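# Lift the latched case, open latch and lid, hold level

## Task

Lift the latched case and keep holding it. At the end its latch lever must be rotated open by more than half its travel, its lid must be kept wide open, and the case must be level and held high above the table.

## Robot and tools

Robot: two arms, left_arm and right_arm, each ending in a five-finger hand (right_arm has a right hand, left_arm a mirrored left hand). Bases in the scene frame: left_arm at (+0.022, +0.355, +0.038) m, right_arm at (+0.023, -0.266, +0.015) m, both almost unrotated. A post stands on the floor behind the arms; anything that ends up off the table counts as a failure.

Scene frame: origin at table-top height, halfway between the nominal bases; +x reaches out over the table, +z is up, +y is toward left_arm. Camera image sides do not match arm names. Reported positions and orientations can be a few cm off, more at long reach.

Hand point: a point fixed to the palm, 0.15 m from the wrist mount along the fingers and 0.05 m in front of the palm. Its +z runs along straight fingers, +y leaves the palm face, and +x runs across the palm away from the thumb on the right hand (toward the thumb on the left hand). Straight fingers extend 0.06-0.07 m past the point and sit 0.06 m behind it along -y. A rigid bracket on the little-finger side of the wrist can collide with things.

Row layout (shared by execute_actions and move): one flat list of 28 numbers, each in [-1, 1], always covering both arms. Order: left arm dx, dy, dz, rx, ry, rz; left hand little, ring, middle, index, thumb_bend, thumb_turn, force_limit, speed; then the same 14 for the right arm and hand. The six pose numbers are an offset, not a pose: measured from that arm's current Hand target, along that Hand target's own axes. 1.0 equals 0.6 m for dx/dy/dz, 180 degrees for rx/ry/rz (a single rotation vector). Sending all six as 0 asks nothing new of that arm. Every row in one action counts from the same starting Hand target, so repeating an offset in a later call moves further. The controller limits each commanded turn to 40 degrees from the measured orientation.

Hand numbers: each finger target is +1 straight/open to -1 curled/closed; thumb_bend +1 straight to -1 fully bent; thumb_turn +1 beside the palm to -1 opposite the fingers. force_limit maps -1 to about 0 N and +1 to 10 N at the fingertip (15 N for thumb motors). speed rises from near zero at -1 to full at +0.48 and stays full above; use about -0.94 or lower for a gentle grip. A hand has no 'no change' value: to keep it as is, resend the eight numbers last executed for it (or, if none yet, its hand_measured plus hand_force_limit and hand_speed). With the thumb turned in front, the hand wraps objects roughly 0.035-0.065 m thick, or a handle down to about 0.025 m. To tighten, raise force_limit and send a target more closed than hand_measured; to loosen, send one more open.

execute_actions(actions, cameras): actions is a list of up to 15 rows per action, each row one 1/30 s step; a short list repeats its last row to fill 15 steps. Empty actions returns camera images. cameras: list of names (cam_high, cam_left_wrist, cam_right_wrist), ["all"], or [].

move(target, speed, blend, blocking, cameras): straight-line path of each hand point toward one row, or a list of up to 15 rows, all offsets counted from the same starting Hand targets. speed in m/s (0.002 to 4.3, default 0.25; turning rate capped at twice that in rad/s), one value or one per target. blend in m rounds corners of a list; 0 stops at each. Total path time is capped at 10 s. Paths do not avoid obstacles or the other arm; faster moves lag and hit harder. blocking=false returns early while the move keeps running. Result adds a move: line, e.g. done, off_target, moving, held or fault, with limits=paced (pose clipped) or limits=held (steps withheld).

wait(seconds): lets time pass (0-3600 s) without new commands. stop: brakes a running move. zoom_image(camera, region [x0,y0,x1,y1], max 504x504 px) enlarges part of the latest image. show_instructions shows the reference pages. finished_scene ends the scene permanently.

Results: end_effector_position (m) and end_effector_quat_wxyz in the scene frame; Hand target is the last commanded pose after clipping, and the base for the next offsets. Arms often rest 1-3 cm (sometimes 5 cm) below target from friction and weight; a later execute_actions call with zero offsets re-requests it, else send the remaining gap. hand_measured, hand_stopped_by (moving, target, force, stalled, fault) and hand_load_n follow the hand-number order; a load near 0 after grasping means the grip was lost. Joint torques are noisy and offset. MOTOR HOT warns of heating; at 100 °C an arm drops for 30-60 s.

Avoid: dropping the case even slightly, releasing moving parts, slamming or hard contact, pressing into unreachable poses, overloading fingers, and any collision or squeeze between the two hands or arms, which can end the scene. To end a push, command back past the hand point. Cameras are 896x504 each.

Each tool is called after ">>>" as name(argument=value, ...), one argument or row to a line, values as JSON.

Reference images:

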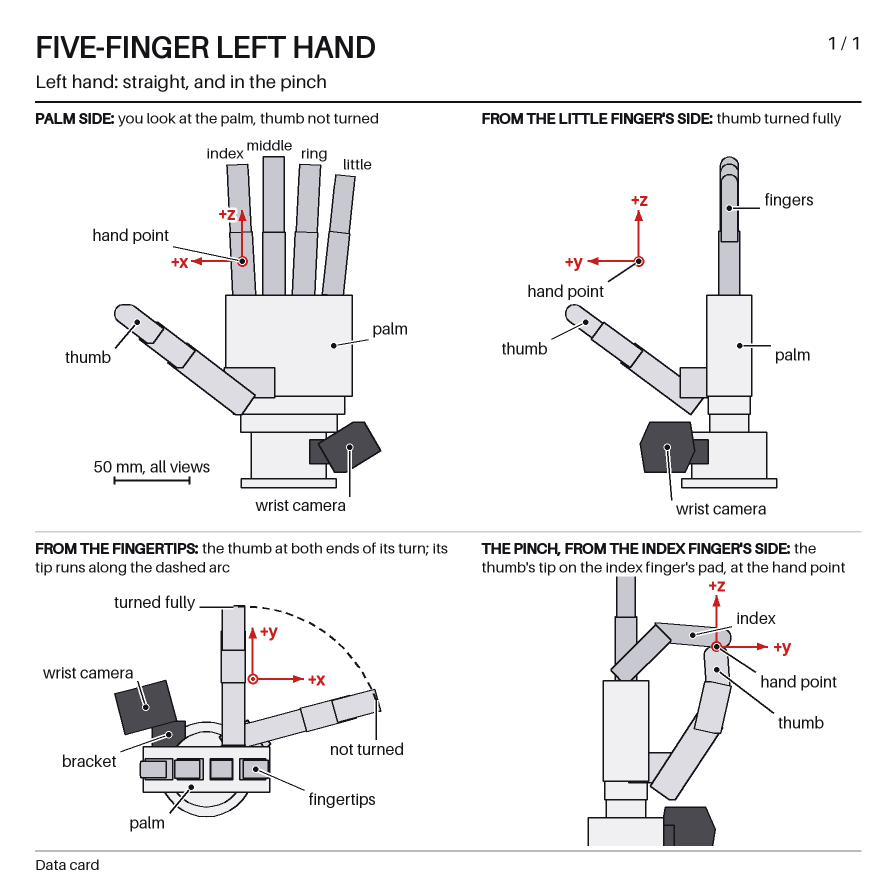

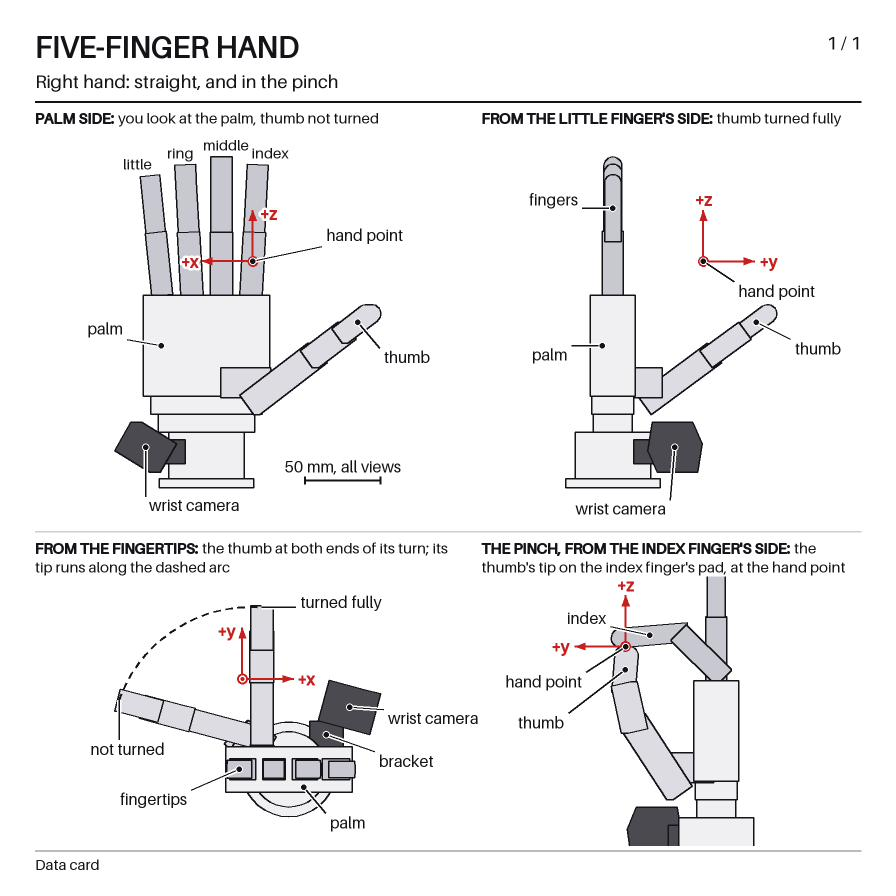

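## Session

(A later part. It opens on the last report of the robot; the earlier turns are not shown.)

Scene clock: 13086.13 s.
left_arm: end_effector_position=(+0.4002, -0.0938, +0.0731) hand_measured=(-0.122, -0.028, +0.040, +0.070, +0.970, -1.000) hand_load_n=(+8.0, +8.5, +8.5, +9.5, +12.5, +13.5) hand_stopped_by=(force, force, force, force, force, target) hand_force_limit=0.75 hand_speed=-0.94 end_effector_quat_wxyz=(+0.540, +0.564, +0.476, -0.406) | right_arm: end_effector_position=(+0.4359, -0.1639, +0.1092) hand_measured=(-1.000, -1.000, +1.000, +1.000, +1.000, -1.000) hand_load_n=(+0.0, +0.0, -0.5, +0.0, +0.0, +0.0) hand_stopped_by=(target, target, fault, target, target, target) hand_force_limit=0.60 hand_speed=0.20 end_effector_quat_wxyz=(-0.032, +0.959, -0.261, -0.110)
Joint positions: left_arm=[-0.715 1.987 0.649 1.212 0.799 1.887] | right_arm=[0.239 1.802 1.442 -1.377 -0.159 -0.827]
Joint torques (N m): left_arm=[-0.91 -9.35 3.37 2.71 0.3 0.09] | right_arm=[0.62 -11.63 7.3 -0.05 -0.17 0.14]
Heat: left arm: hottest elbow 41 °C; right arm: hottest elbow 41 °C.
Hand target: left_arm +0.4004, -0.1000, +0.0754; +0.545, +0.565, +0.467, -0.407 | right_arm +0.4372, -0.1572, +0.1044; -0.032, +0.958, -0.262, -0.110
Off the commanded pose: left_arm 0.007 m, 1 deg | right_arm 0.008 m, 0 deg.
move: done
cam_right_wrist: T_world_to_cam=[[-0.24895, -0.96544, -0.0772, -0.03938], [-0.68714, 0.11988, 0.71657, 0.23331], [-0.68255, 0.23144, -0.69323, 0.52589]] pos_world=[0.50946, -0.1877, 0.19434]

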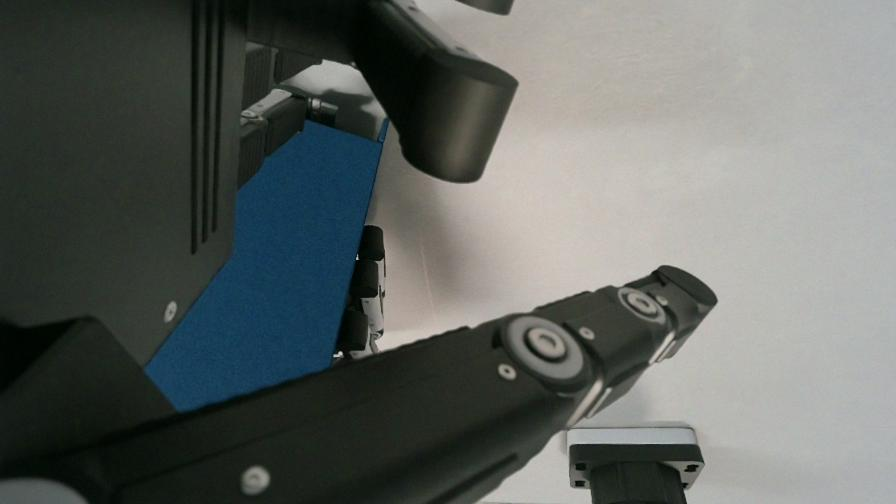

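>>> move(
  target=[0,0,0,0,0,0,-0.78,-0.78,-0.68,-0.68,0.5,-1,0.75,-0.94,0,0,0.03,0,0,0,-1,-1,1,1,1,-1,0.6,0.2],
  speed=0.04,
  cameras=["cam_right_wrist"],
)

>>> zoom_image(
  camera="cam_right_wrist",
  region=[250, 80, 390, 185],
)

Scene clock: 13096.37 s.
left_arm: end_effector_position=(+0.4002, -0.0938, +0.0731) hand_measured=(-0.122, -0.028, +0.040, +0.070, +0.970, -1.000) hand_load_n=(+8.5, +8.5, +8.5, +9.0, +13.0, +14.0) hand_stopped_by=(force, force, force, force, force, target) hand_force_limit=0.75 hand_speed=-0.94 end_effector_quat_wxyz=(+0.540, +0.564, +0.476, -0.406) | right_arm: end_effector_position=(+0.4328, -0.1618, +0.0920) hand_measured=(-1.000, -1.000, +1.000, +1.000, +1.000, -1.000) hand_load_n=(+0.0, +0.0, +0.0, +0.0, +0.0, +0.0) hand_stopped_by=(target, target, fault, target, target, target) hand_force_limit=0.60 hand_speed=0.20 end_effector_quat_wxyz=(-0.032, +0.959, -0.261, -0.110)
Joint positions: left_arm=[-0.715 1.987 0.649 1.212 0.799 1.887] | right_arm=[0.244 1.812 1.408 -1.331 -0.16 -0.821]
Joint torques (N m): left_arm=[-0.5 -9.58 3.41 2.82 0.3 0.08] | right_arm=[0.62 -11.52 7.06 -0.03 -0.18 0.15]
Heat: left arm: hottest elbow 41 °C; right arm: hottest elbow 41 °C.
Hand target: left_arm +0.4004, -0.1000, +0.0754; +0.545, +0.565, +0.467, -0.407 | right_arm +0.4337, -0.1551, +0.0868; -0.032, +0.958, -0.262, -0.110
Off the commanded pose: left_arm 0.007 m, 1 deg | right_arm 0.009 m, 0 deg.
move: done
cam_right_wrist: T_world_to_cam=[[-0.24924, -0.96534, -0.07752, -0.03925], [-0.68783, 0.1201, 0.71586, 0.24363], [-0.68174, 0.23174, -0.69392, 0.51114]] pos_world=[0.50626, -0.1856, 0.17724]

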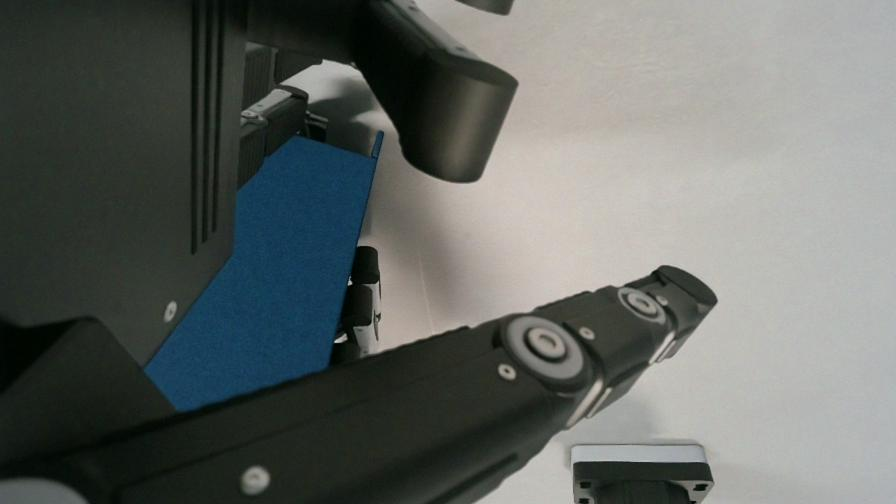

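Scaled by 3.600 from the camera's image (finer frame: 1280x720).

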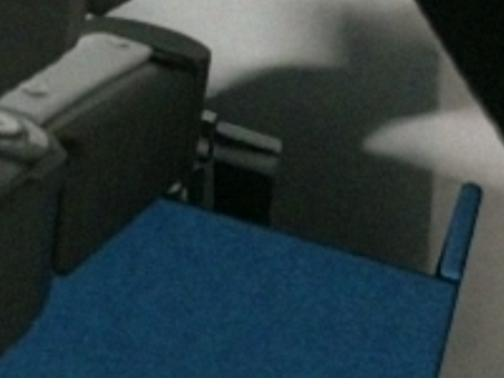

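>>> move(
  target=[0,0,0,0,0,0,-0.78,-0.78,-0.68,-0.68,0.5,-1,0.75,-0.94,0,0,0.01,0,0,0,-1,-1,1,1,1,-1,0.6,0.2],
  speed=0.03,
  cameras=["cam_right_wrist"],
)

>>> zoom_image(
  camera="cam_right_wrist",
  region=[250, 80, 390, 185],
)

Scene clock: 13101.57 s.
left_arm: end_effector_position=(+0.4002, -0.0938, +0.0731) hand_measured=(-0.122, -0.028, +0.040, +0.070, +0.970, -1.000) hand_load_n=(+8.5, +8.5, +8.5, +9.0, +12.5, +14.0) hand_stopped_by=(force, force, force, force, force, target) hand_force_limit=0.75 hand_speed=-0.94 end_effector_quat_wxyz=(+0.540, +0.564, +0.476, -0.406) | right_arm: end_effector_position=(+0.4320, -0.1612, +0.0876) hand_measured=(-1.000, -1.000, +1.000, +1.000, +1.000, -1.000) hand_load_n=(+0.0, +0.0, +0.0, +0.0, -0.5, +0.0) hand_stopped_by=(target, target, fault, target, target, target) hand_force_limit=0.60 hand_speed=0.20 end_effector_quat_wxyz=(-0.033, +0.959, -0.261, -0.108)
Joint positions: left_arm=[-0.715 1.987 0.649 1.212 0.799 1.887] | right_arm=[0.245 1.813 1.398 -1.316 -0.161 -0.819]
Joint torques (N m): left_arm=[-0.44 -9.64 3.44 2.81 0.29 0.09] | right_arm=[0.67 -11.28 7.04 -0.02 -0.17 0.12]
Heat: left arm: hottest elbow 41 °C; right arm: hottest elbow 41 °C.
Hand target: left_arm +0.4004, -0.1000, +0.0754; +0.545, +0.565, +0.467, -0.407 | right_arm +0.4326, -0.1543, +0.0811; -0.032, +0.958, -0.262, -0.109
Off the commanded pose: left_arm 0.007 m, 1 deg | right_arm 0.009 m, 0 deg.
move: done
cam_right_wrist: T_world_to_cam=[[-0.24979, -0.96506, -0.07919, -0.03882], [-0.68954, 0.11986, 0.71426, 0.24707], [-0.67981, 0.23302, -0.69538, 0.5069]] pos_world=[0.50526, -0.1852, 0.17294]

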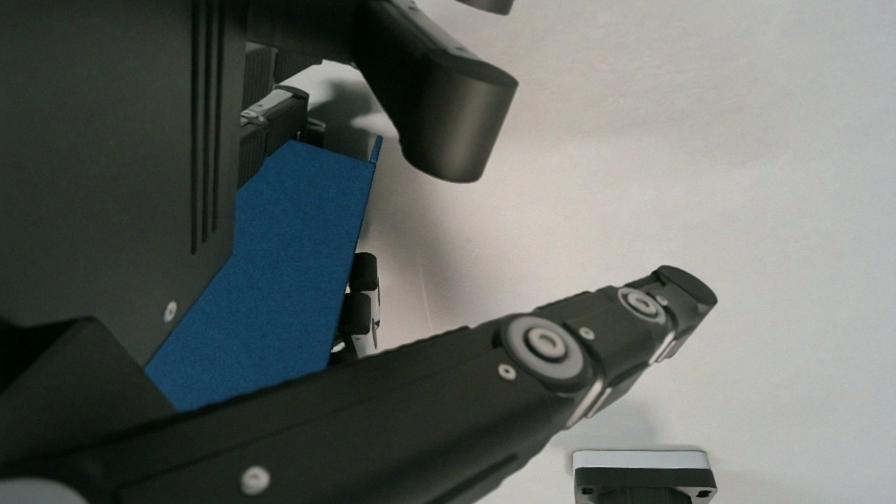

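Scaled by 3.600 from the camera's image (finer frame: 1280x720).

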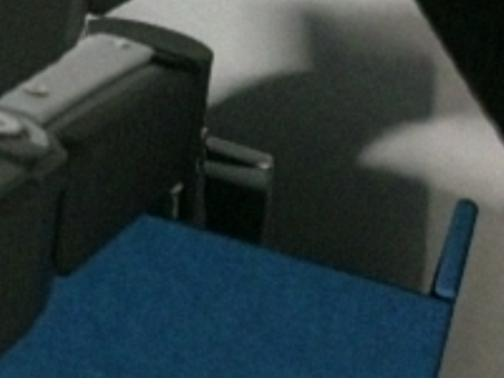

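>>> move(
  target=[0,0,0,0,0,0,-0.78,-0.78,-0.68,-0.68,0.5,-1,0.75,-0.94,0,0,0.01,0,0,0,-1,-1,1,1,1,-1,0.6,0.2],
  speed=0.03,
  cameras=["cam_right_wrist"],
)

>>> zoom_image(
  camera="cam_right_wrist",
  region=[250, 80, 390, 185],
)

Scene clock: 13105.63 s.
left_arm: end_effector_position=(+0.4002, -0.0938, +0.0730) hand_measured=(-0.122, -0.028, +0.040, +0.070, +0.970, -1.000) hand_load_n=(+8.0, +8.0, +8.5, +9.5, +12.5, +14.5) hand_stopped_by=(force, force, force, force, force, target) hand_force_limit=0.75 hand_speed=-0.94 end_effector_quat_wxyz=(+0.540, +0.563, +0.476, -0.406) | right_arm: end_effector_position=(+0.4323, -0.1604, +0.0860) hand_measured=(-1.000, -1.000, +1.000, +1.000, +1.000, -1.000) hand_load_n=(+0.0, +0.0, +0.0, -0.5, +0.0, +0.0) hand_stopped_by=(target, target, fault, target, target, target) hand_force_limit=0.60 hand_speed=0.20 end_effector_quat_wxyz=(-0.034, +0.959, -0.261, -0.107)
Joint positions: left_arm=[-0.715 1.987 0.649 1.212 0.799 1.886] | right_arm=[0.246 1.813 1.394 -1.309 -0.163 -0.818]
Joint torques (N m): left_arm=[-0.62 -9.35 3.43 2.78 0.3 0.1] | right_arm=[0.73 -11.05 6.35 0.24 -0.09 0.15]
Heat: left arm: hottest elbow 41 °C; right arm: hottest elbow 41 °C.
Hand target: left_arm +0.4004, -0.1000, +0.0754; +0.545, +0.565, +0.467, -0.407 | right_arm +0.4314, -0.1537, +0.0752; -0.032, +0.958, -0.262, -0.109
Off the commanded pose: left_arm 0.007 m, 1 deg | right_arm 0.013 m, 0 deg.
move: off_target (right_arm)
cam_right_wrist: T_world_to_cam=[[-0.24983, -0.96477, -0.08245, -0.03775], [-0.69178, 0.11826, 0.71236, 0.24909], [-0.67751, 0.23501, -0.69695, 0.50519]] pos_world=[0.50516, -0.1846, 0.17155]

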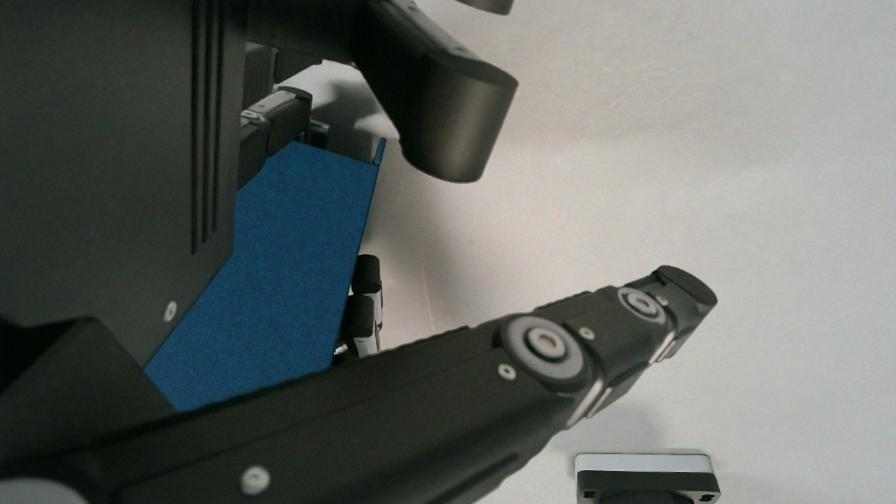

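Scaled by 3.600 from the camera's image (finer frame: 1280x720).

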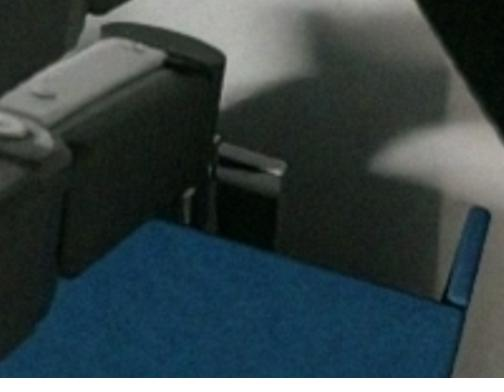

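>>> move(
  target=[0,0,0,0,0,0,-0.78,-0.78,-0.68,-0.68,0.5,-1,0.75,-0.94,0.004,0,0.03,0,0,0,-1,-1,1,1,1,-1,0.6,0.2],
  speed=0.03,
  cameras=["cam_right_wrist"],
)

>>> zoom_image(
  camera="cam_right_wrist",
  region=[250, 80, 390, 185],
)

Scene clock: 13111.83 s.
left_arm: end_effector_position=(+0.4006, -0.0935, +0.0725) hand_measured=(-0.122, -0.028, +0.040, +0.070, +0.970, -1.000) hand_load_n=(+7.0, +7.5, +8.5, +10.5, +12.5, +16.0) hand_stopped_by=(force, force, force, force, force, target) hand_force_limit=0.75 hand_speed=-0.94 end_effector_quat_wxyz=(+0.538, +0.557, +0.482, -0.410) | right_arm: end_effector_position=(+0.4315, -0.1596, +0.0816) hand_measured=(-1.000, -1.000, +1.000, +1.000, +1.000, -1.000) hand_load_n=(+0.0, +0.0, +0.0, -2.5, +0.0, +0.0) hand_stopped_by=(target, target, fault, target, target, target) hand_force_limit=0.60 hand_speed=0.20 end_effector_quat_wxyz=(-0.039, +0.959, -0.261, -0.105)
Joint positions: left_arm=[-0.715 1.987 0.649 1.216 0.795 1.864] | right_arm=[0.246 1.81 1.38 -1.289 -0.168 -0.818]
Joint torques (N m): left_arm=[-0.62 -9.64 3.37 2.7 0.46 0.34] | right_arm=[1.14 -9.7 5.29 1.14 0.11 0.16]
Heat: left arm: hottest elbow 40 °C; right arm: hottest elbow 41 °C.
Hand target: left_arm +0.4004, -0.1000, +0.0754; +0.545, +0.565, +0.467, -0.407 | right_arm +0.4299, -0.1528, +0.0571; -0.032, +0.958, -0.262, -0.110
Off the commanded pose: left_arm 0.007 m, 2 deg | right_arm 0.025 m, 1 deg.
move: off_target (right_arm)
cam_right_wrist: T_world_to_cam=[[-0.24994, -0.96401, -0.09068, -0.03667], [-0.69673, 0.11402, 0.70822, 0.25341], [-0.67239, 0.24019, -0.70015, 0.50025]] pos_world=[0.50375, -0.1844, 0.16745]

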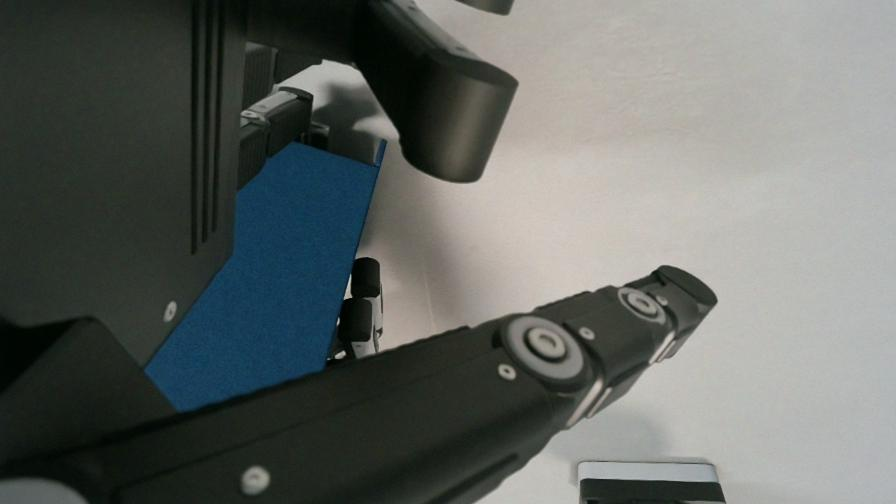

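Scaled by 3.600 from the camera's image (finer frame: 1280x720).

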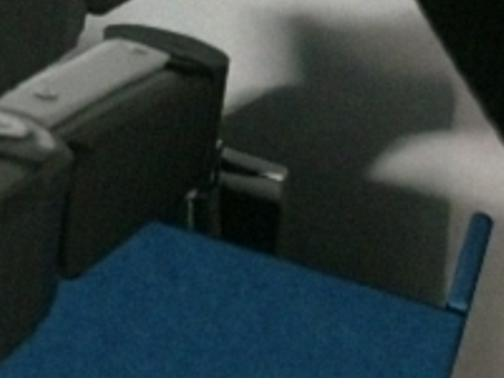

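>>> move(
  target=[0,0,0,0,0,0,-0.78,-0.78,-0.68,-0.68,0.5,-1,0.75,-0.94,0.006,0,0.03,0,0,0,-1,-1,1,1,1,-1,0.6,0.2],
  speed=0.03,
  cameras=["cam_right_wrist"],
)

>>> zoom_image(
  camera="cam_right_wrist",
  region=[250, 80, 390, 185],
)

Scene clock: 13118.27 s.
left_arm: end_effector_position=(+0.4037, -0.0945, +0.0728) hand_measured=(-0.122, -0.028, +0.040, +0.070, +0.970, -1.000) hand_load_n=(+4.5, +6.5, +8.0, +12.0, +12.5, +19.5) hand_stopped_by=(force, force, force, force, force, target) hand_force_limit=0.75 hand_speed=-0.94 end_effector_quat_wxyz=(+0.537, +0.551, +0.487, -0.413) | right_arm: end_effector_position=(+0.4317, -0.1584, +0.0761) hand_measured=(-1.000, -1.000, +1.000, +1.000, +1.000, -1.000) hand_load_n=(+0.0, +0.0, +0.0, -3.5, +0.0, +0.0) hand_stopped_by=(target, target, fault, target, target, target) hand_force_limit=0.60 hand_speed=0.20 end_effector_quat_wxyz=(-0.044, +0.959, -0.260, -0.099)
Joint positions: left_arm=[-0.715 1.988 0.655 1.217 0.788 1.845] | right_arm=[0.246 1.807 1.363 -1.261 -0.173 -0.818]
Joint torques (N m): left_arm=[-0.32 -9.64 2.93 2.65 0.79 0.51] | right_arm=[1.08 -8.18 4.71 1.66 0.33 0.17]
Heat: left arm: hottest elbow 40 °C; right arm: hottest elbow 41 °C.
Hand target: left_arm +0.4003, -0.1000, +0.0753; +0.545, +0.565, +0.467, -0.407 | right_arm +0.4296, -0.1524, +0.0388; -0.032, +0.958, -0.262, -0.109
Off the commanded pose: left_arm 0.007 m, 3 deg | right_arm 0.038 m, 2 deg.
move: off_target (right_arm)
cam_right_wrist: T_world_to_cam=[[-0.24936, -0.96299, -0.10229, -0.03526], [-0.70595, 0.10845, 0.69991, 0.2611], [-0.66292, 0.24674, -0.70686, 0.49375]] pos_world=[0.50285, -0.1841, 0.16266]

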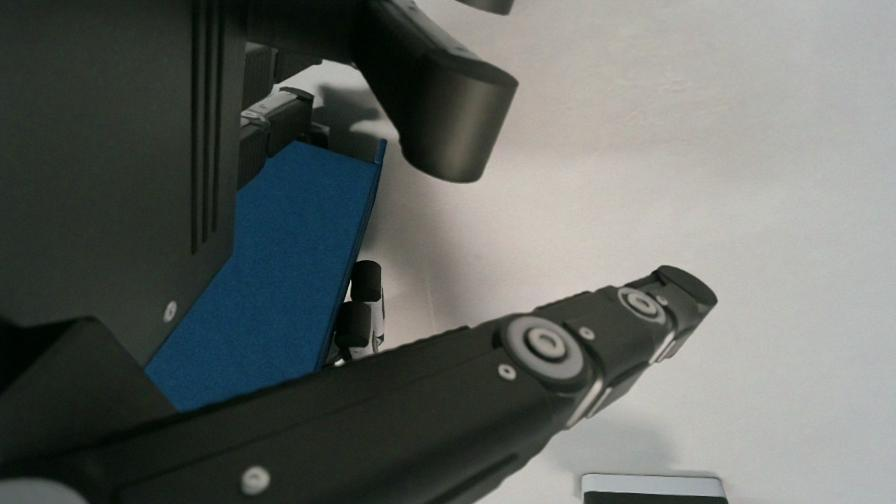

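Scaled by 3.600 from the camera's image (finer frame: 1280x720).

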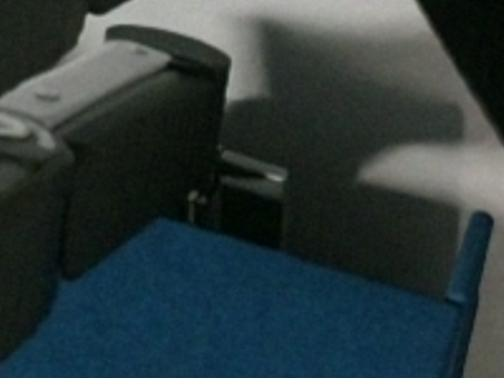

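>>> move(
  target=[0,0,0,0,0,0,-0.78,-0.78,-0.68,-0.68,0.5,-1,0.75,-0.94,0.004,0,0.025,0,0,0,-1,-1,1,1,1,-1,0.6,0.2],
  speed=0.03,
  cameras=["cam_right_wrist"],
)

>>> zoom_image(
  camera="cam_right_wrist",
  region=[250, 80, 390, 185],
)

Scene clock: 13215.00 s.
left_arm: end_effector_position=(+0.4046, -0.0947, +0.0727) hand_measured=(-0.122, -0.028, +0.040, +0.070, +0.970, -1.000) hand_load_n=(+4.0, +6.0, +8.0, +13.5, +13.0, +20.0) hand_stopped_by=(force, force, force, force, force, target) hand_force_limit=0.75 hand_speed=-0.94 end_effector_quat_wxyz=(+0.537, +0.549, +0.489, -0.413) | right_arm: end_effector_position=(+0.4307, -0.1582, +0.0733) hand_measured=(-1.000, -1.000, +1.000, +1.000, +1.000, -1.000) hand_load_n=(+0.0, +0.0, -1.5, -3.5, +0.0, +0.0) hand_stopped_by=(target, target, fault, target, target, target) hand_force_limit=0.60 hand_speed=0.20 end_effector_quat_wxyz=(-0.048, +0.960, -0.260, -0.095)
Joint positions: left_arm=[-0.715 1.989 0.657 1.217 0.785 1.841] | right_arm=[0.246 1.799 1.348 -1.241 -0.175 -0.818]
Joint torques (N m): left_arm=[-0.73 -9.76 2.78 2.73 0.89 0.58] | right_arm=[1.14 -6.71 4.21 2.19 0.43 0.17]
Heat: left arm: hottest elbow 39 °C; right arm: hottest elbow 39 °C.
Hand target: left_arm +0.4004, -0.1000, +0.0754; +0.545, +0.565, +0.467, -0.407 | right_arm +0.4285, -0.1519, +0.0235; -0.032, +0.958, -0.262, -0.110
Off the commanded pose: left_arm 0.007 m, 3 deg | right_arm 0.050 m, 3 deg.
move: off_target (right_arm)
cam_right_wrist: T_world_to_cam=[[-0.24853, -0.96238, -0.10983, -0.03525], [-0.71353, 0.10522, 0.69268, 0.26547], [-0.65507, 0.25052, -0.71283, 0.48878]] pos_world=[0.50085, -0.18431, 0.16066]

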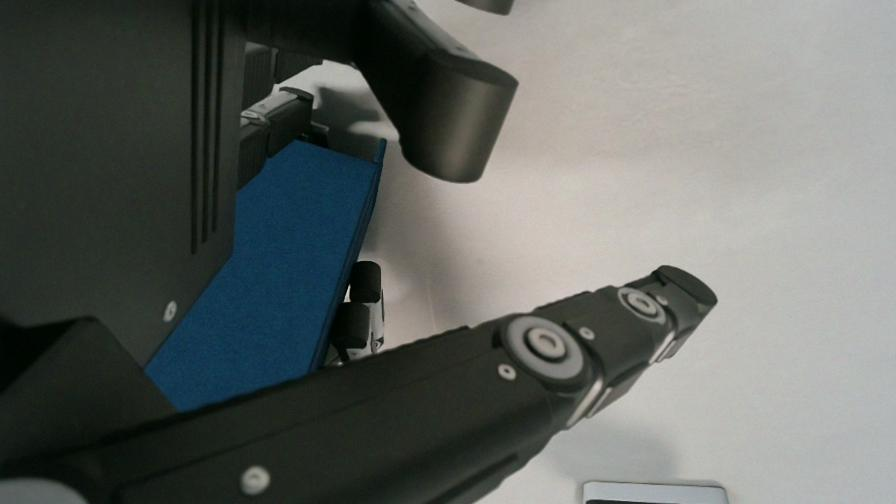

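Scaled by 3.600 from the camera's image (finer frame: 1280x720).

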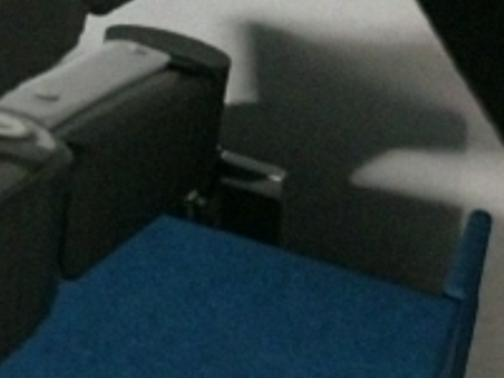

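>>> move(
  target=[0,0,0,0,0,0,-0.78,-0.78,-0.68,-0.68,0.5,-1,0.75,-0.94,0.004,0,0.03,0,0,0,-1,-1,1,1,1,-1,0.6,0.2],
  speed=0.03,
  cameras=["cam_right_wrist"],
)

>>> zoom_image(
  camera="cam_right_wrist",
  region=[250, 80, 390, 185],
)

Scene clock: 13220.17 s.
left_arm: end_effector_position=(+0.4051, -0.0949, +0.0725) hand_measured=(-0.122, -0.028, +0.040, +0.070, +0.970, -1.000) hand_load_n=(+4.5, +6.0, +8.0, +13.5, +13.0, +20.0) hand_stopped_by=(force, force, force, force, force, target) hand_force_limit=0.75 hand_speed=-0.94 end_effector_quat_wxyz=(+0.537, +0.549, +0.489, -0.413) | right_arm: end_effector_position=(+0.4295, -0.1581, +0.0714) hand_measured=(-1.000, -1.000, +1.000, +1.000, +1.000, -1.000) hand_load_n=(+0.0, +0.0, -4.0, -3.0, +0.0, +0.0) hand_stopped_by=(target, target, fault, target, target, target) hand_force_limit=0.60 hand_speed=0.20 end_effector_quat_wxyz=(-0.053, +0.960, -0.260, -0.088)
Joint positions: left_arm=[-0.715 1.99 0.658 1.217 0.784 1.839] | right_arm=[0.246 1.787 1.329 -1.218 -0.177 -0.816]
Joint torques (N m): left_arm=[-0.56 -9.76 2.78 2.69 0.94 0.6] | right_arm=[1.38 -4.78 3.59 2.8 0.48 0.18]
Heat: left arm: hottest elbow 39 °C; right arm: hottest elbow 38 °C.
Hand target: left_arm +0.4003, -0.1000, +0.0753; +0.545, +0.565, +0.467, -0.407 | right_arm +0.4272, -0.1509, +0.0056; -0.032, +0.958, -0.262, -0.109
Off the commanded pose: left_arm 0.008 m, 3 deg | right_arm 0.066 m, 3 deg.
move: off_target (right_arm)
cam_right_wrist: T_world_to_cam=[[-0.24864, -0.96129, -0.11873, -0.03472], [-0.72438, 0.10317, 0.68164, 0.27114], [-0.643, 0.25549, -0.72199, 0.48284]] pos_world=[0.49824, -0.18471, 0.15966]

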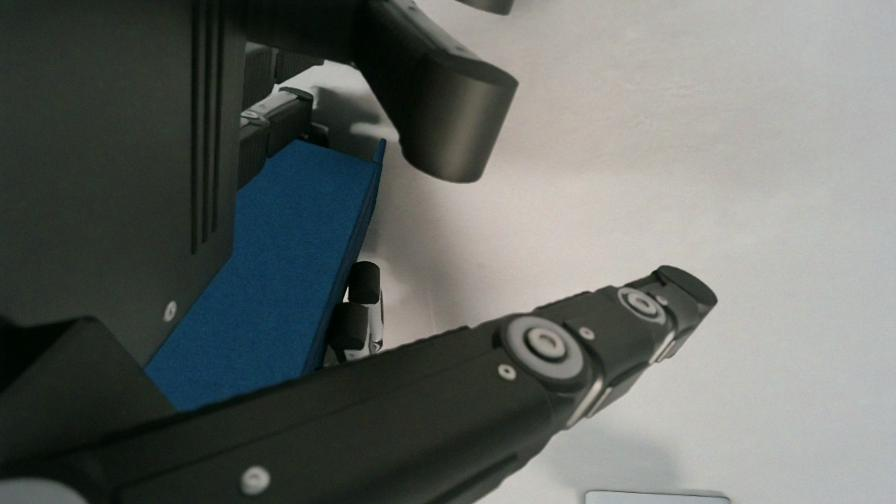

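Scaled by 3.600 from the camera's image (finer frame: 1280x720).

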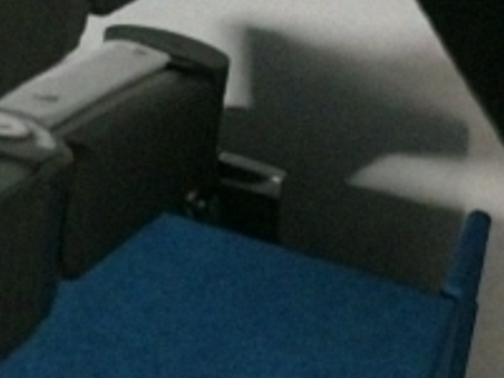

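>>> move(
  target=[
    [0,0,0,0,0,0,-0.78,-0.78,-0.68,-0.68,0.5,-1,0.75,-0.94,-0.0258,0.0003,-0.1898,0,0,0,-1,-1,1,1,1,-1,0.6,0.2],
    [0,0,0,0,0,0,-0.78,-0.78,-0.68,-0.68,0.5,-1,0.75,-0.94,-0.0682,-0.0033,-0.1833,0,0,0,-1,-1,1,-1,1,-1,0.6,0.2],
  ],
  speed=0.05,
  cameras=["cam_right_wrist","cam_high"],
)

Scene clock: 13285.47 s.
left_arm: end_effector_position=(+0.4007, -0.0974, +0.0733) hand_measured=(-0.122, -0.028, +0.040, +0.070, +0.970, -1.000) hand_load_n=(+7.5, +7.5, +7.0, +9.5, +13.0, +15.0) hand_stopped_by=(force, force, force, force, force, target) hand_force_limit=0.75 hand_speed=-0.94 end_effector_quat_wxyz=(+0.539, +0.561, +0.475, -0.411) | right_arm: end_effector_position=(+0.4157, -0.1468, +0.1168) hand_measured=(-1.000, -1.000, +1.000, -1.000, +1.000, -1.000) hand_load_n=(+0.0, +0.0, +0.0, +0.0, +0.0, +0.0) hand_stopped_by=(target, target, fault, target, target, target) hand_force_limit=0.60 hand_speed=0.20 end_effector_quat_wxyz=(-0.029, +0.958, -0.260, -0.115)
Joint positions: left_arm=[-0.717 1.993 0.658 1.217 0.803 1.871] | right_arm=[0.281 1.764 1.407 -1.384 -0.166 -0.787]
Joint torques (N m): left_arm=[-0.09 -9.93 2.63 2.65 0.11 0.25] | right_arm=[0.44 -12.57 7.27 -0.47 -0.15 0.14]
Heat: left arm: hottest elbow 38 °C; right arm: hottest elbow 38 °C.
Hand target: left_arm +0.4004, -0.0999, +0.0753; +0.545, +0.565, +0.467, -0.407 | right_arm +0.4151, -0.1419, +0.1219; -0.032, +0.958, -0.262, -0.109
Off the commanded pose: left_arm 0.003 m, 1 deg | right_arm 0.007 m, 1 deg.
move: done; target 2's new numbers were sent with right_arm's hand 0.013 m and 1 deg from that target
cam_right_wrist: T_world_to_cam=[[-0.24761, -0.96618, -0.07204, -0.02858], [-0.67963, 0.12022, 0.72363, 0.20804], [-0.6905, 0.22814, -0.68642, 0.51535]] pos_world=[0.49016, -0.1702, 0.20114]
Images, in order (width x height): cam_high 896x504, cam_right_wrist 896x504.

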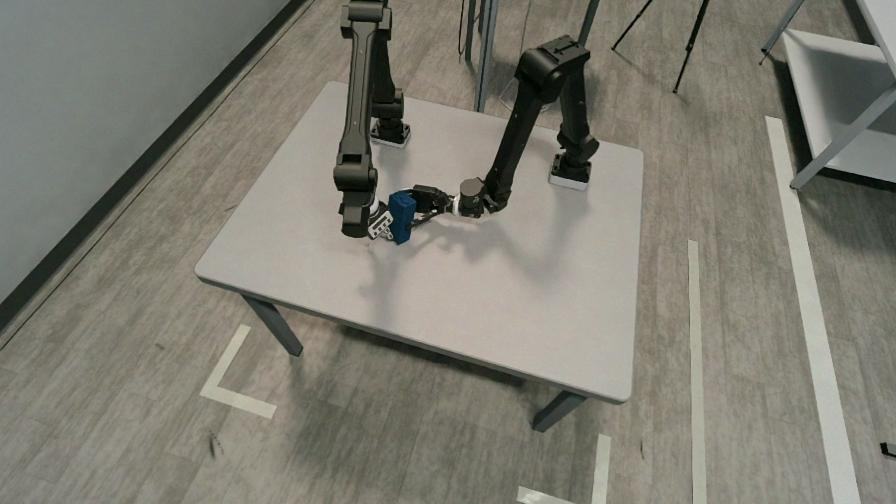

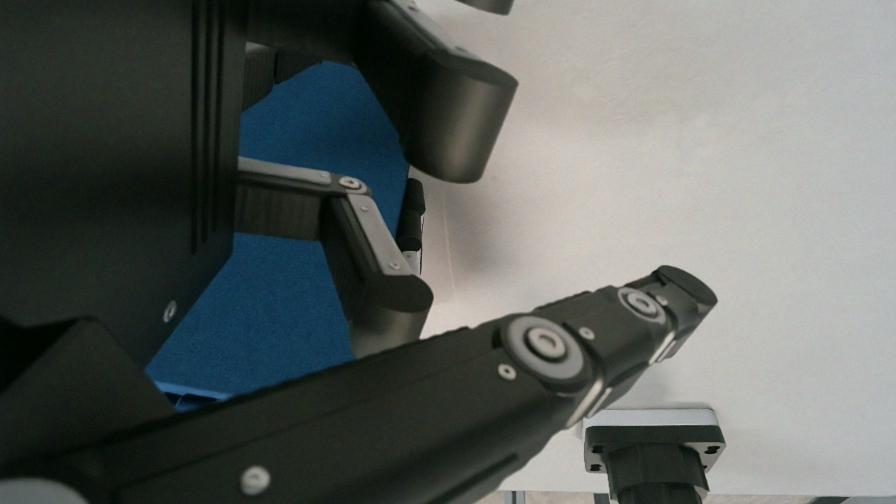

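>>> move(
  target=[0,0,0,0,0,0,-0.78,-0.78,-0.68,-0.68,0.5,-1,0.75,-0.94,0,0,0,0,0,0,1,1,1,-1,1,-1,0.6,0.2],
  speed=0.05,
  cameras=["cam_right_wrist"],
)

Scene clock: 13295.33 s.
left_arm: end_effector_position=(+0.4007, -0.0974, +0.0733) hand_measured=(-0.122, -0.028, +0.040, +0.070, +0.970, -1.000) hand_load_n=(+7.5, +7.5, +7.0, +9.5, +13.0, +15.0) hand_stopped_by=(force, force, force, force, force, target) hand_force_limit=0.75 hand_speed=-0.94 end_effector_quat_wxyz=(+0.539, +0.561, +0.475, -0.411) | right_arm: end_effector_position=(+0.4157, -0.1468, +0.1168) hand_measured=(+1.000, +1.000, +1.000, -1.000, +1.000, -1.000) hand_load_n=(+0.0, +0.5, +0.0, +0.0, +0.0, +0.0) hand_stopped_by=(target, target, fault, target, target, target) hand_force_limit=0.60 hand_speed=0.20 end_effector_quat_wxyz=(-0.029, +0.958, -0.260, -0.115)
Joint positions: left_arm=[-0.717 1.993 0.658 1.217 0.803 1.871] | right_arm=[0.281 1.764 1.407 -1.384 -0.166 -0.786]
Joint torques (N m): left_arm=[-0.32 -10.05 2.78 2.61 0.09 0.26] | right_arm=[0.38 -12.63 7.31 -0.46 -0.15 0.14]
Heat: left arm: hottest elbow 38 °C; right arm: hottest elbow 38 °C.
Hand target: left_arm +0.4004, -0.0999, +0.0753; +0.545, +0.565, +0.467, -0.407 | right_arm +0.4151, -0.1419, +0.1219; -0.032, +0.958, -0.262, -0.109
Off the commanded pose: left_arm 0.003 m, 1 deg | right_arm 0.007 m, 1 deg.
move: done
cam_right_wrist: T_world_to_cam=[[-0.24797, -0.96609, -0.07197, -0.0284], [-0.67959, 0.12053, 0.72362, 0.208], [-0.69041, 0.22835, -0.68643, 0.51541]] pos_world=[0.49016, -0.1702, 0.20124]

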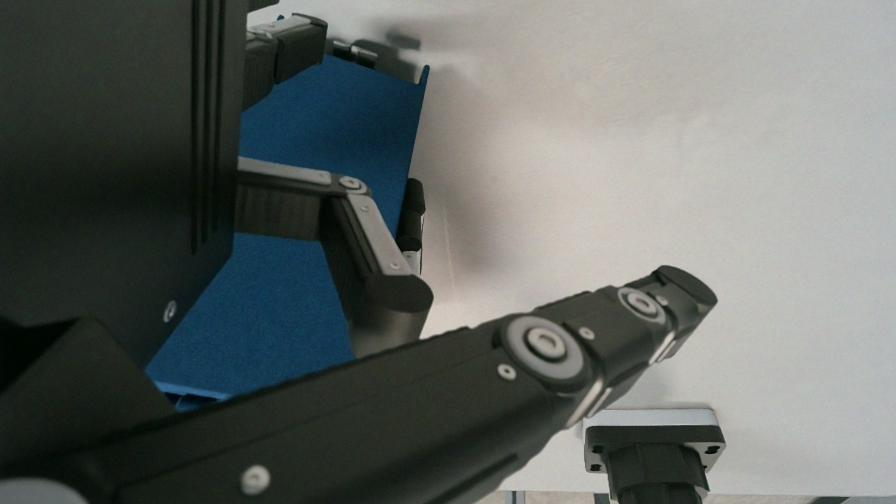

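>>> zoom_image(
  camera="cam_right_wrist",
  region=[240, 0, 440, 120],
)

Scaled by 2.520 from the camera's image (finer frame: 1280x720).

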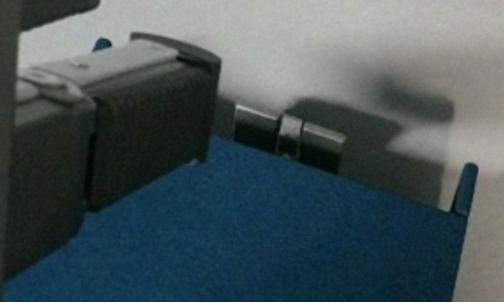

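>>> wait(
  seconds=0.1,
  cameras=["all"],
)

>>> zoom_image(
  camera="cam_high",
  region=[350, 160, 480, 260],
)

Scene clock: 13331.83 s.
left_arm: end_effector_position=(+0.4007, -0.0974, +0.0733) hand_measured=(-0.122, -0.028, +0.040, +0.070, +0.970, -1.000) hand_load_n=(+8.0, +7.5, +7.0, +9.5, +13.0, +15.0) hand_stopped_by=(force, force, force, force, force, target) hand_force_limit=0.75 hand_speed=-0.94 end_effector_quat_wxyz=(+0.539, +0.561, +0.475, -0.411) | right_arm: end_effector_position=(+0.4157, -0.1468, +0.1168) hand_measured=(+1.000, +1.000, +1.000, -1.000, +1.000, -1.000) hand_load_n=(+0.0, +0.0, +0.0, +0.5, +0.0, -0.5) hand_stopped_by=(target, target, fault, target, target, target) hand_force_limit=0.60 hand_speed=0.20 end_effector_quat_wxyz=(-0.029, +0.958, -0.260, -0.115)
Joint positions: left_arm=[-0.717 1.993 0.658 1.217 0.803 1.871] | right_arm=[0.281 1.764 1.407 -1.384 -0.166 -0.786]
Joint torques (N m): left_arm=[-0.38 -10.11 2.63 2.71 0.11 0.28] | right_arm=[0.38 -12.57 7.28 -0.49 -0.16 0.13]
Heat: left arm: hottest elbow 38 °C; right arm: hottest elbow 38 °C.
Hand target: left_arm +0.4004, -0.0999, +0.0753; +0.545, +0.565, +0.467, -0.407 | right_arm +0.4151, -0.1419, +0.1219; -0.032, +0.958, -0.262, -0.109
Off the commanded pose: left_arm 0.003 m, 1 deg | right_arm 0.007 m, 1 deg.
wait: 0.10 s; at rest from the start
cam_left_wrist: T_world_to_cam=[[-0.91573, -0.00654, -0.40175, 0.38758], [0.31033, 0.62361, -0.7175, -0.0141], [0.25522, -0.78171, -0.56903, -0.0239]] pos_world=[0.3654, -0.00736, 0.132]
cam_right_wrist: T_world_to_cam=[[-0.24797, -0.96609, -0.07197, -0.0284], [-0.67959, 0.12053, 0.72362, 0.208], [-0.69041, 0.22835, -0.68643, 0.51541]] pos_world=[0.49016, -0.1702, 0.20124]

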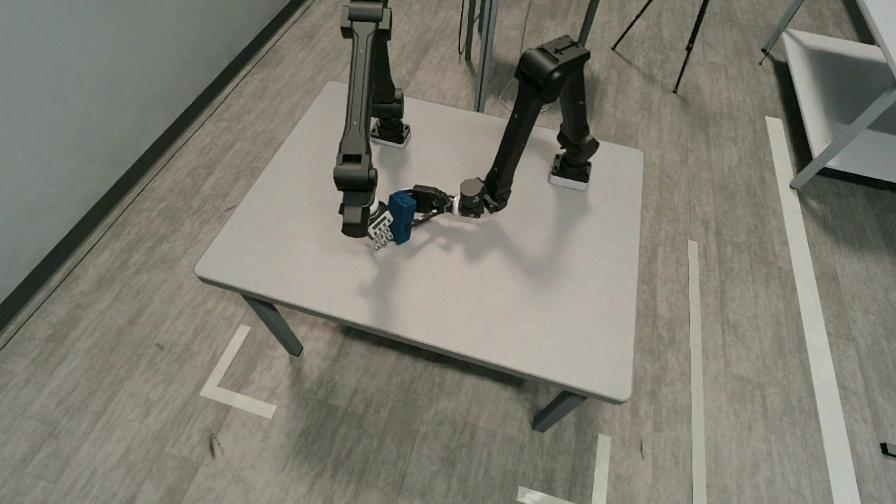

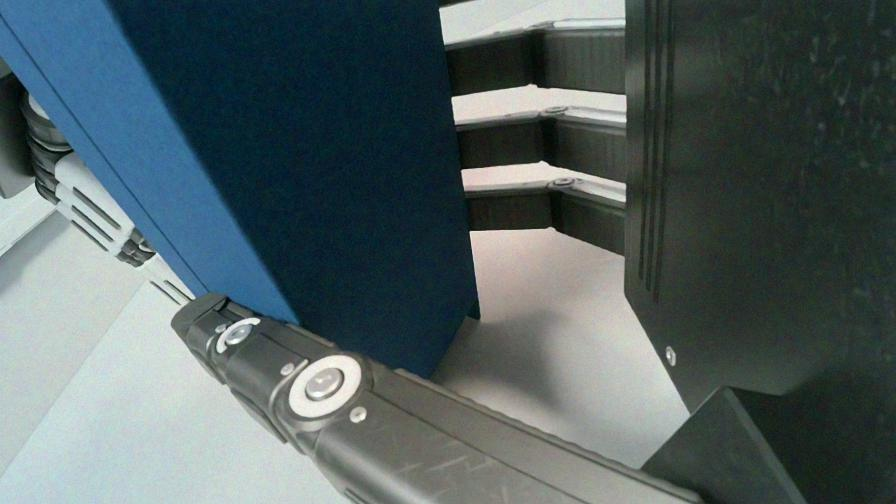

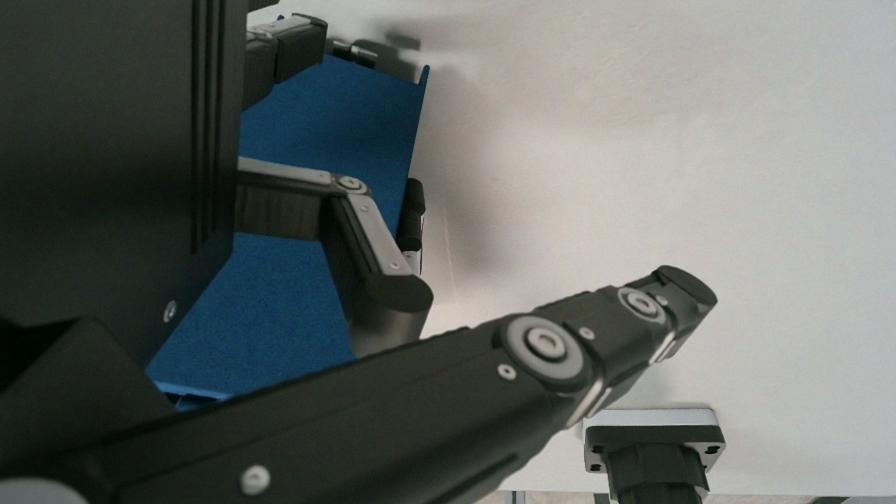

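Scaled by 3.877 from the camera's image (finer frame: 1280x720).

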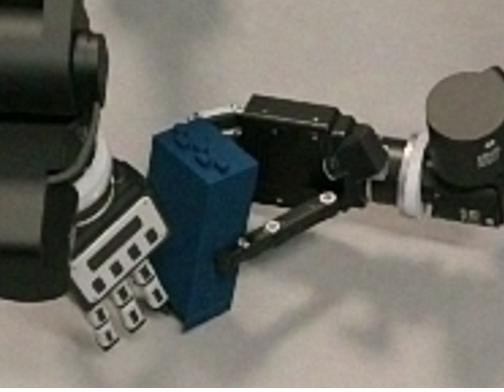

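>>> move(
  target=[
    [0,0,0,0,0,0,-0.78,-0.78,-0.68,-0.68,0.5,-1,0.75,-0.94,0.0068,0.011,-0.1728,0,0,0,1,1,1,-1,1,-1,0.6,0.2],
    [0,0,0,0,0,0,-0.78,-0.78,-0.68,-0.68,0.5,-1,0.75,-0.94,0.0402,0.2243,-0.5922,0,0.24,0,1,1,1,-1,1,-1,0.6,0.2],
  ],
  speed=[0.1,0.2],
  cameras=["cam_high"],
)

Scene clock: 13581.97 s.
left_arm: end_effector_position=(+0.4007, -0.0974, +0.0733) hand_measured=(-0.122, -0.028, +0.040, +0.070, +0.970, -1.000) hand_load_n=(+8.0, +7.0, +7.5, +9.5, +13.0, +15.0) hand_stopped_by=(force, force, force, force, force, target) hand_force_limit=0.75 hand_speed=-0.94 end_effector_quat_wxyz=(+0.539, +0.561, +0.475, -0.411) | right_arm: end_effector_position=(+0.4276, -0.3076, +0.4465) hand_measured=(+1.000, +1.000, +1.000, -1.000, +1.000, -1.000) hand_load_n=(+0.0, +0.0, +0.0, +0.0, +0.0, +0.0) hand_stopped_by=(target, target, fault, target, target, target) hand_force_limit=0.60 hand_speed=0.20 end_effector_quat_wxyz=(+0.075, +0.937, -0.255, +0.227)
Joint positions: left_arm=[-0.717 1.993 0.658 1.217 0.803 1.871] | right_arm=[0.134 1.379 1.839 -1.65 0.306 -0.977]
Joint torques (N m): left_arm=[-0.26 -10.11 2.66 2.7 0.11 0.29] | right_arm=[-1.32 -7.36 11 1.11 0.28 -0.15]
Heat: left arm: hottest shoulder 37 °C; right arm: hottest elbow 39 °C.
Hand target: left_arm +0.4004, -0.0999, +0.0753; +0.545, +0.565, +0.467, -0.407 | right_arm +0.4355, -0.3117, +0.4621; +0.067, +0.931, -0.255, +0.251
Off the commanded pose: left_arm 0.003 m, 1 deg | right_arm 0.018 m, 3 deg.
move: off_target (right_arm)

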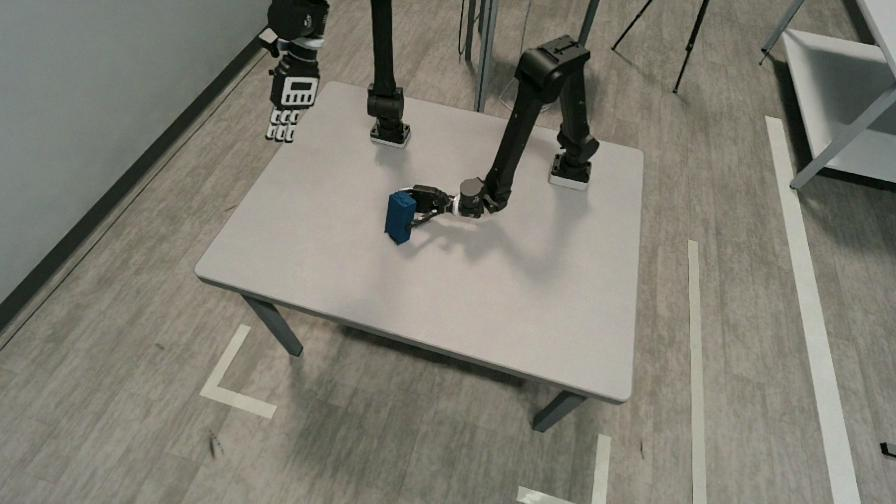

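>>> move(
  target=[
    [-0.3728,0.0255,-0.0977,0,0,0,-0.78,-0.78,-0.68,-0.68,0.5,-1,0.75,-0.94,0,0,0,0,0,0,1,1,1,-1,1,-1,0.6,0.2],
    [-0.3728,0.0255,-0.0977,0.0603,0.1651,-0.2596,-0.78,-0.78,-0.68,-0.68,0.5,-1,0.75,-0.94,0,0,0,0,0,0,1,1,1,-1,1,-1,0.6,0.2],
  ],
  speed=[0.1,0.12],
  cameras=["cam_high"],
)

Scene clock: 13594.67 s.
left_arm: end_effector_position=(+0.3443, -0.0505, +0.2702) hand_measured=(-0.122, -0.028, +0.040, +0.070, +0.970, -1.000) hand_load_n=(+8.0, +7.0, +7.0, +9.5, +13.0, +15.0) hand_stopped_by=(force, force, force, force, force, target) hand_force_limit=0.75 hand_speed=-0.94 end_effector_quat_wxyz=(+0.129, +0.462, +0.742, -0.469) | right_arm: end_effector_position=(+0.4276, -0.3077, +0.4465) hand_measured=(+1.000, +1.000, +1.000, -1.000, +1.000, -1.000) hand_load_n=(+0.0, +0.0, +0.0, +0.0, +0.0, +0.0) hand_stopped_by=(target, target, fault, target, target, target) hand_force_limit=0.60 hand_speed=0.20 end_effector_quat_wxyz=(+0.075, +0.937, -0.254, +0.227)
Joint positions: left_arm=[-0.682 1.384 1.215 -0.852 0.905 1.733] | right_arm=[0.134 1.379 1.839 -1.65 0.306 -0.978]
Joint torques (N m): left_arm=[0.38 -8.82 12.49 1.42 1.03 0.06] | right_arm=[-1.26 -7.3 10.88 1.07 0.27 -0.14]
Heat: left arm: hottest elbow 38 °C; right arm: hottest elbow 40 °C.
Hand target: left_arm +0.3603, -0.0598, +0.3000; +0.153, +0.466, +0.731, -0.474 | right_arm +0.4355, -0.3117, +0.4621; +0.067, +0.931, -0.255, +0.251
Off the commanded pose: left_arm 0.035 m, 3 deg | right_arm 0.018 m, 3 deg.
move: off_target (left_arm)

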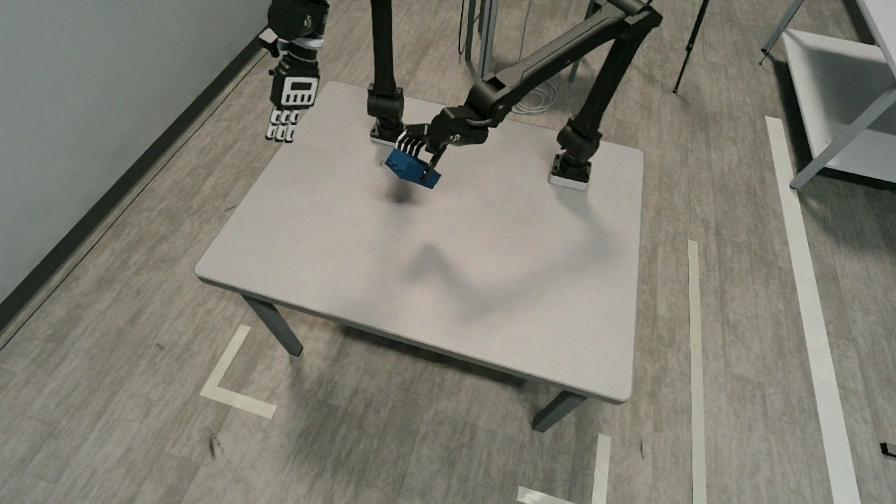

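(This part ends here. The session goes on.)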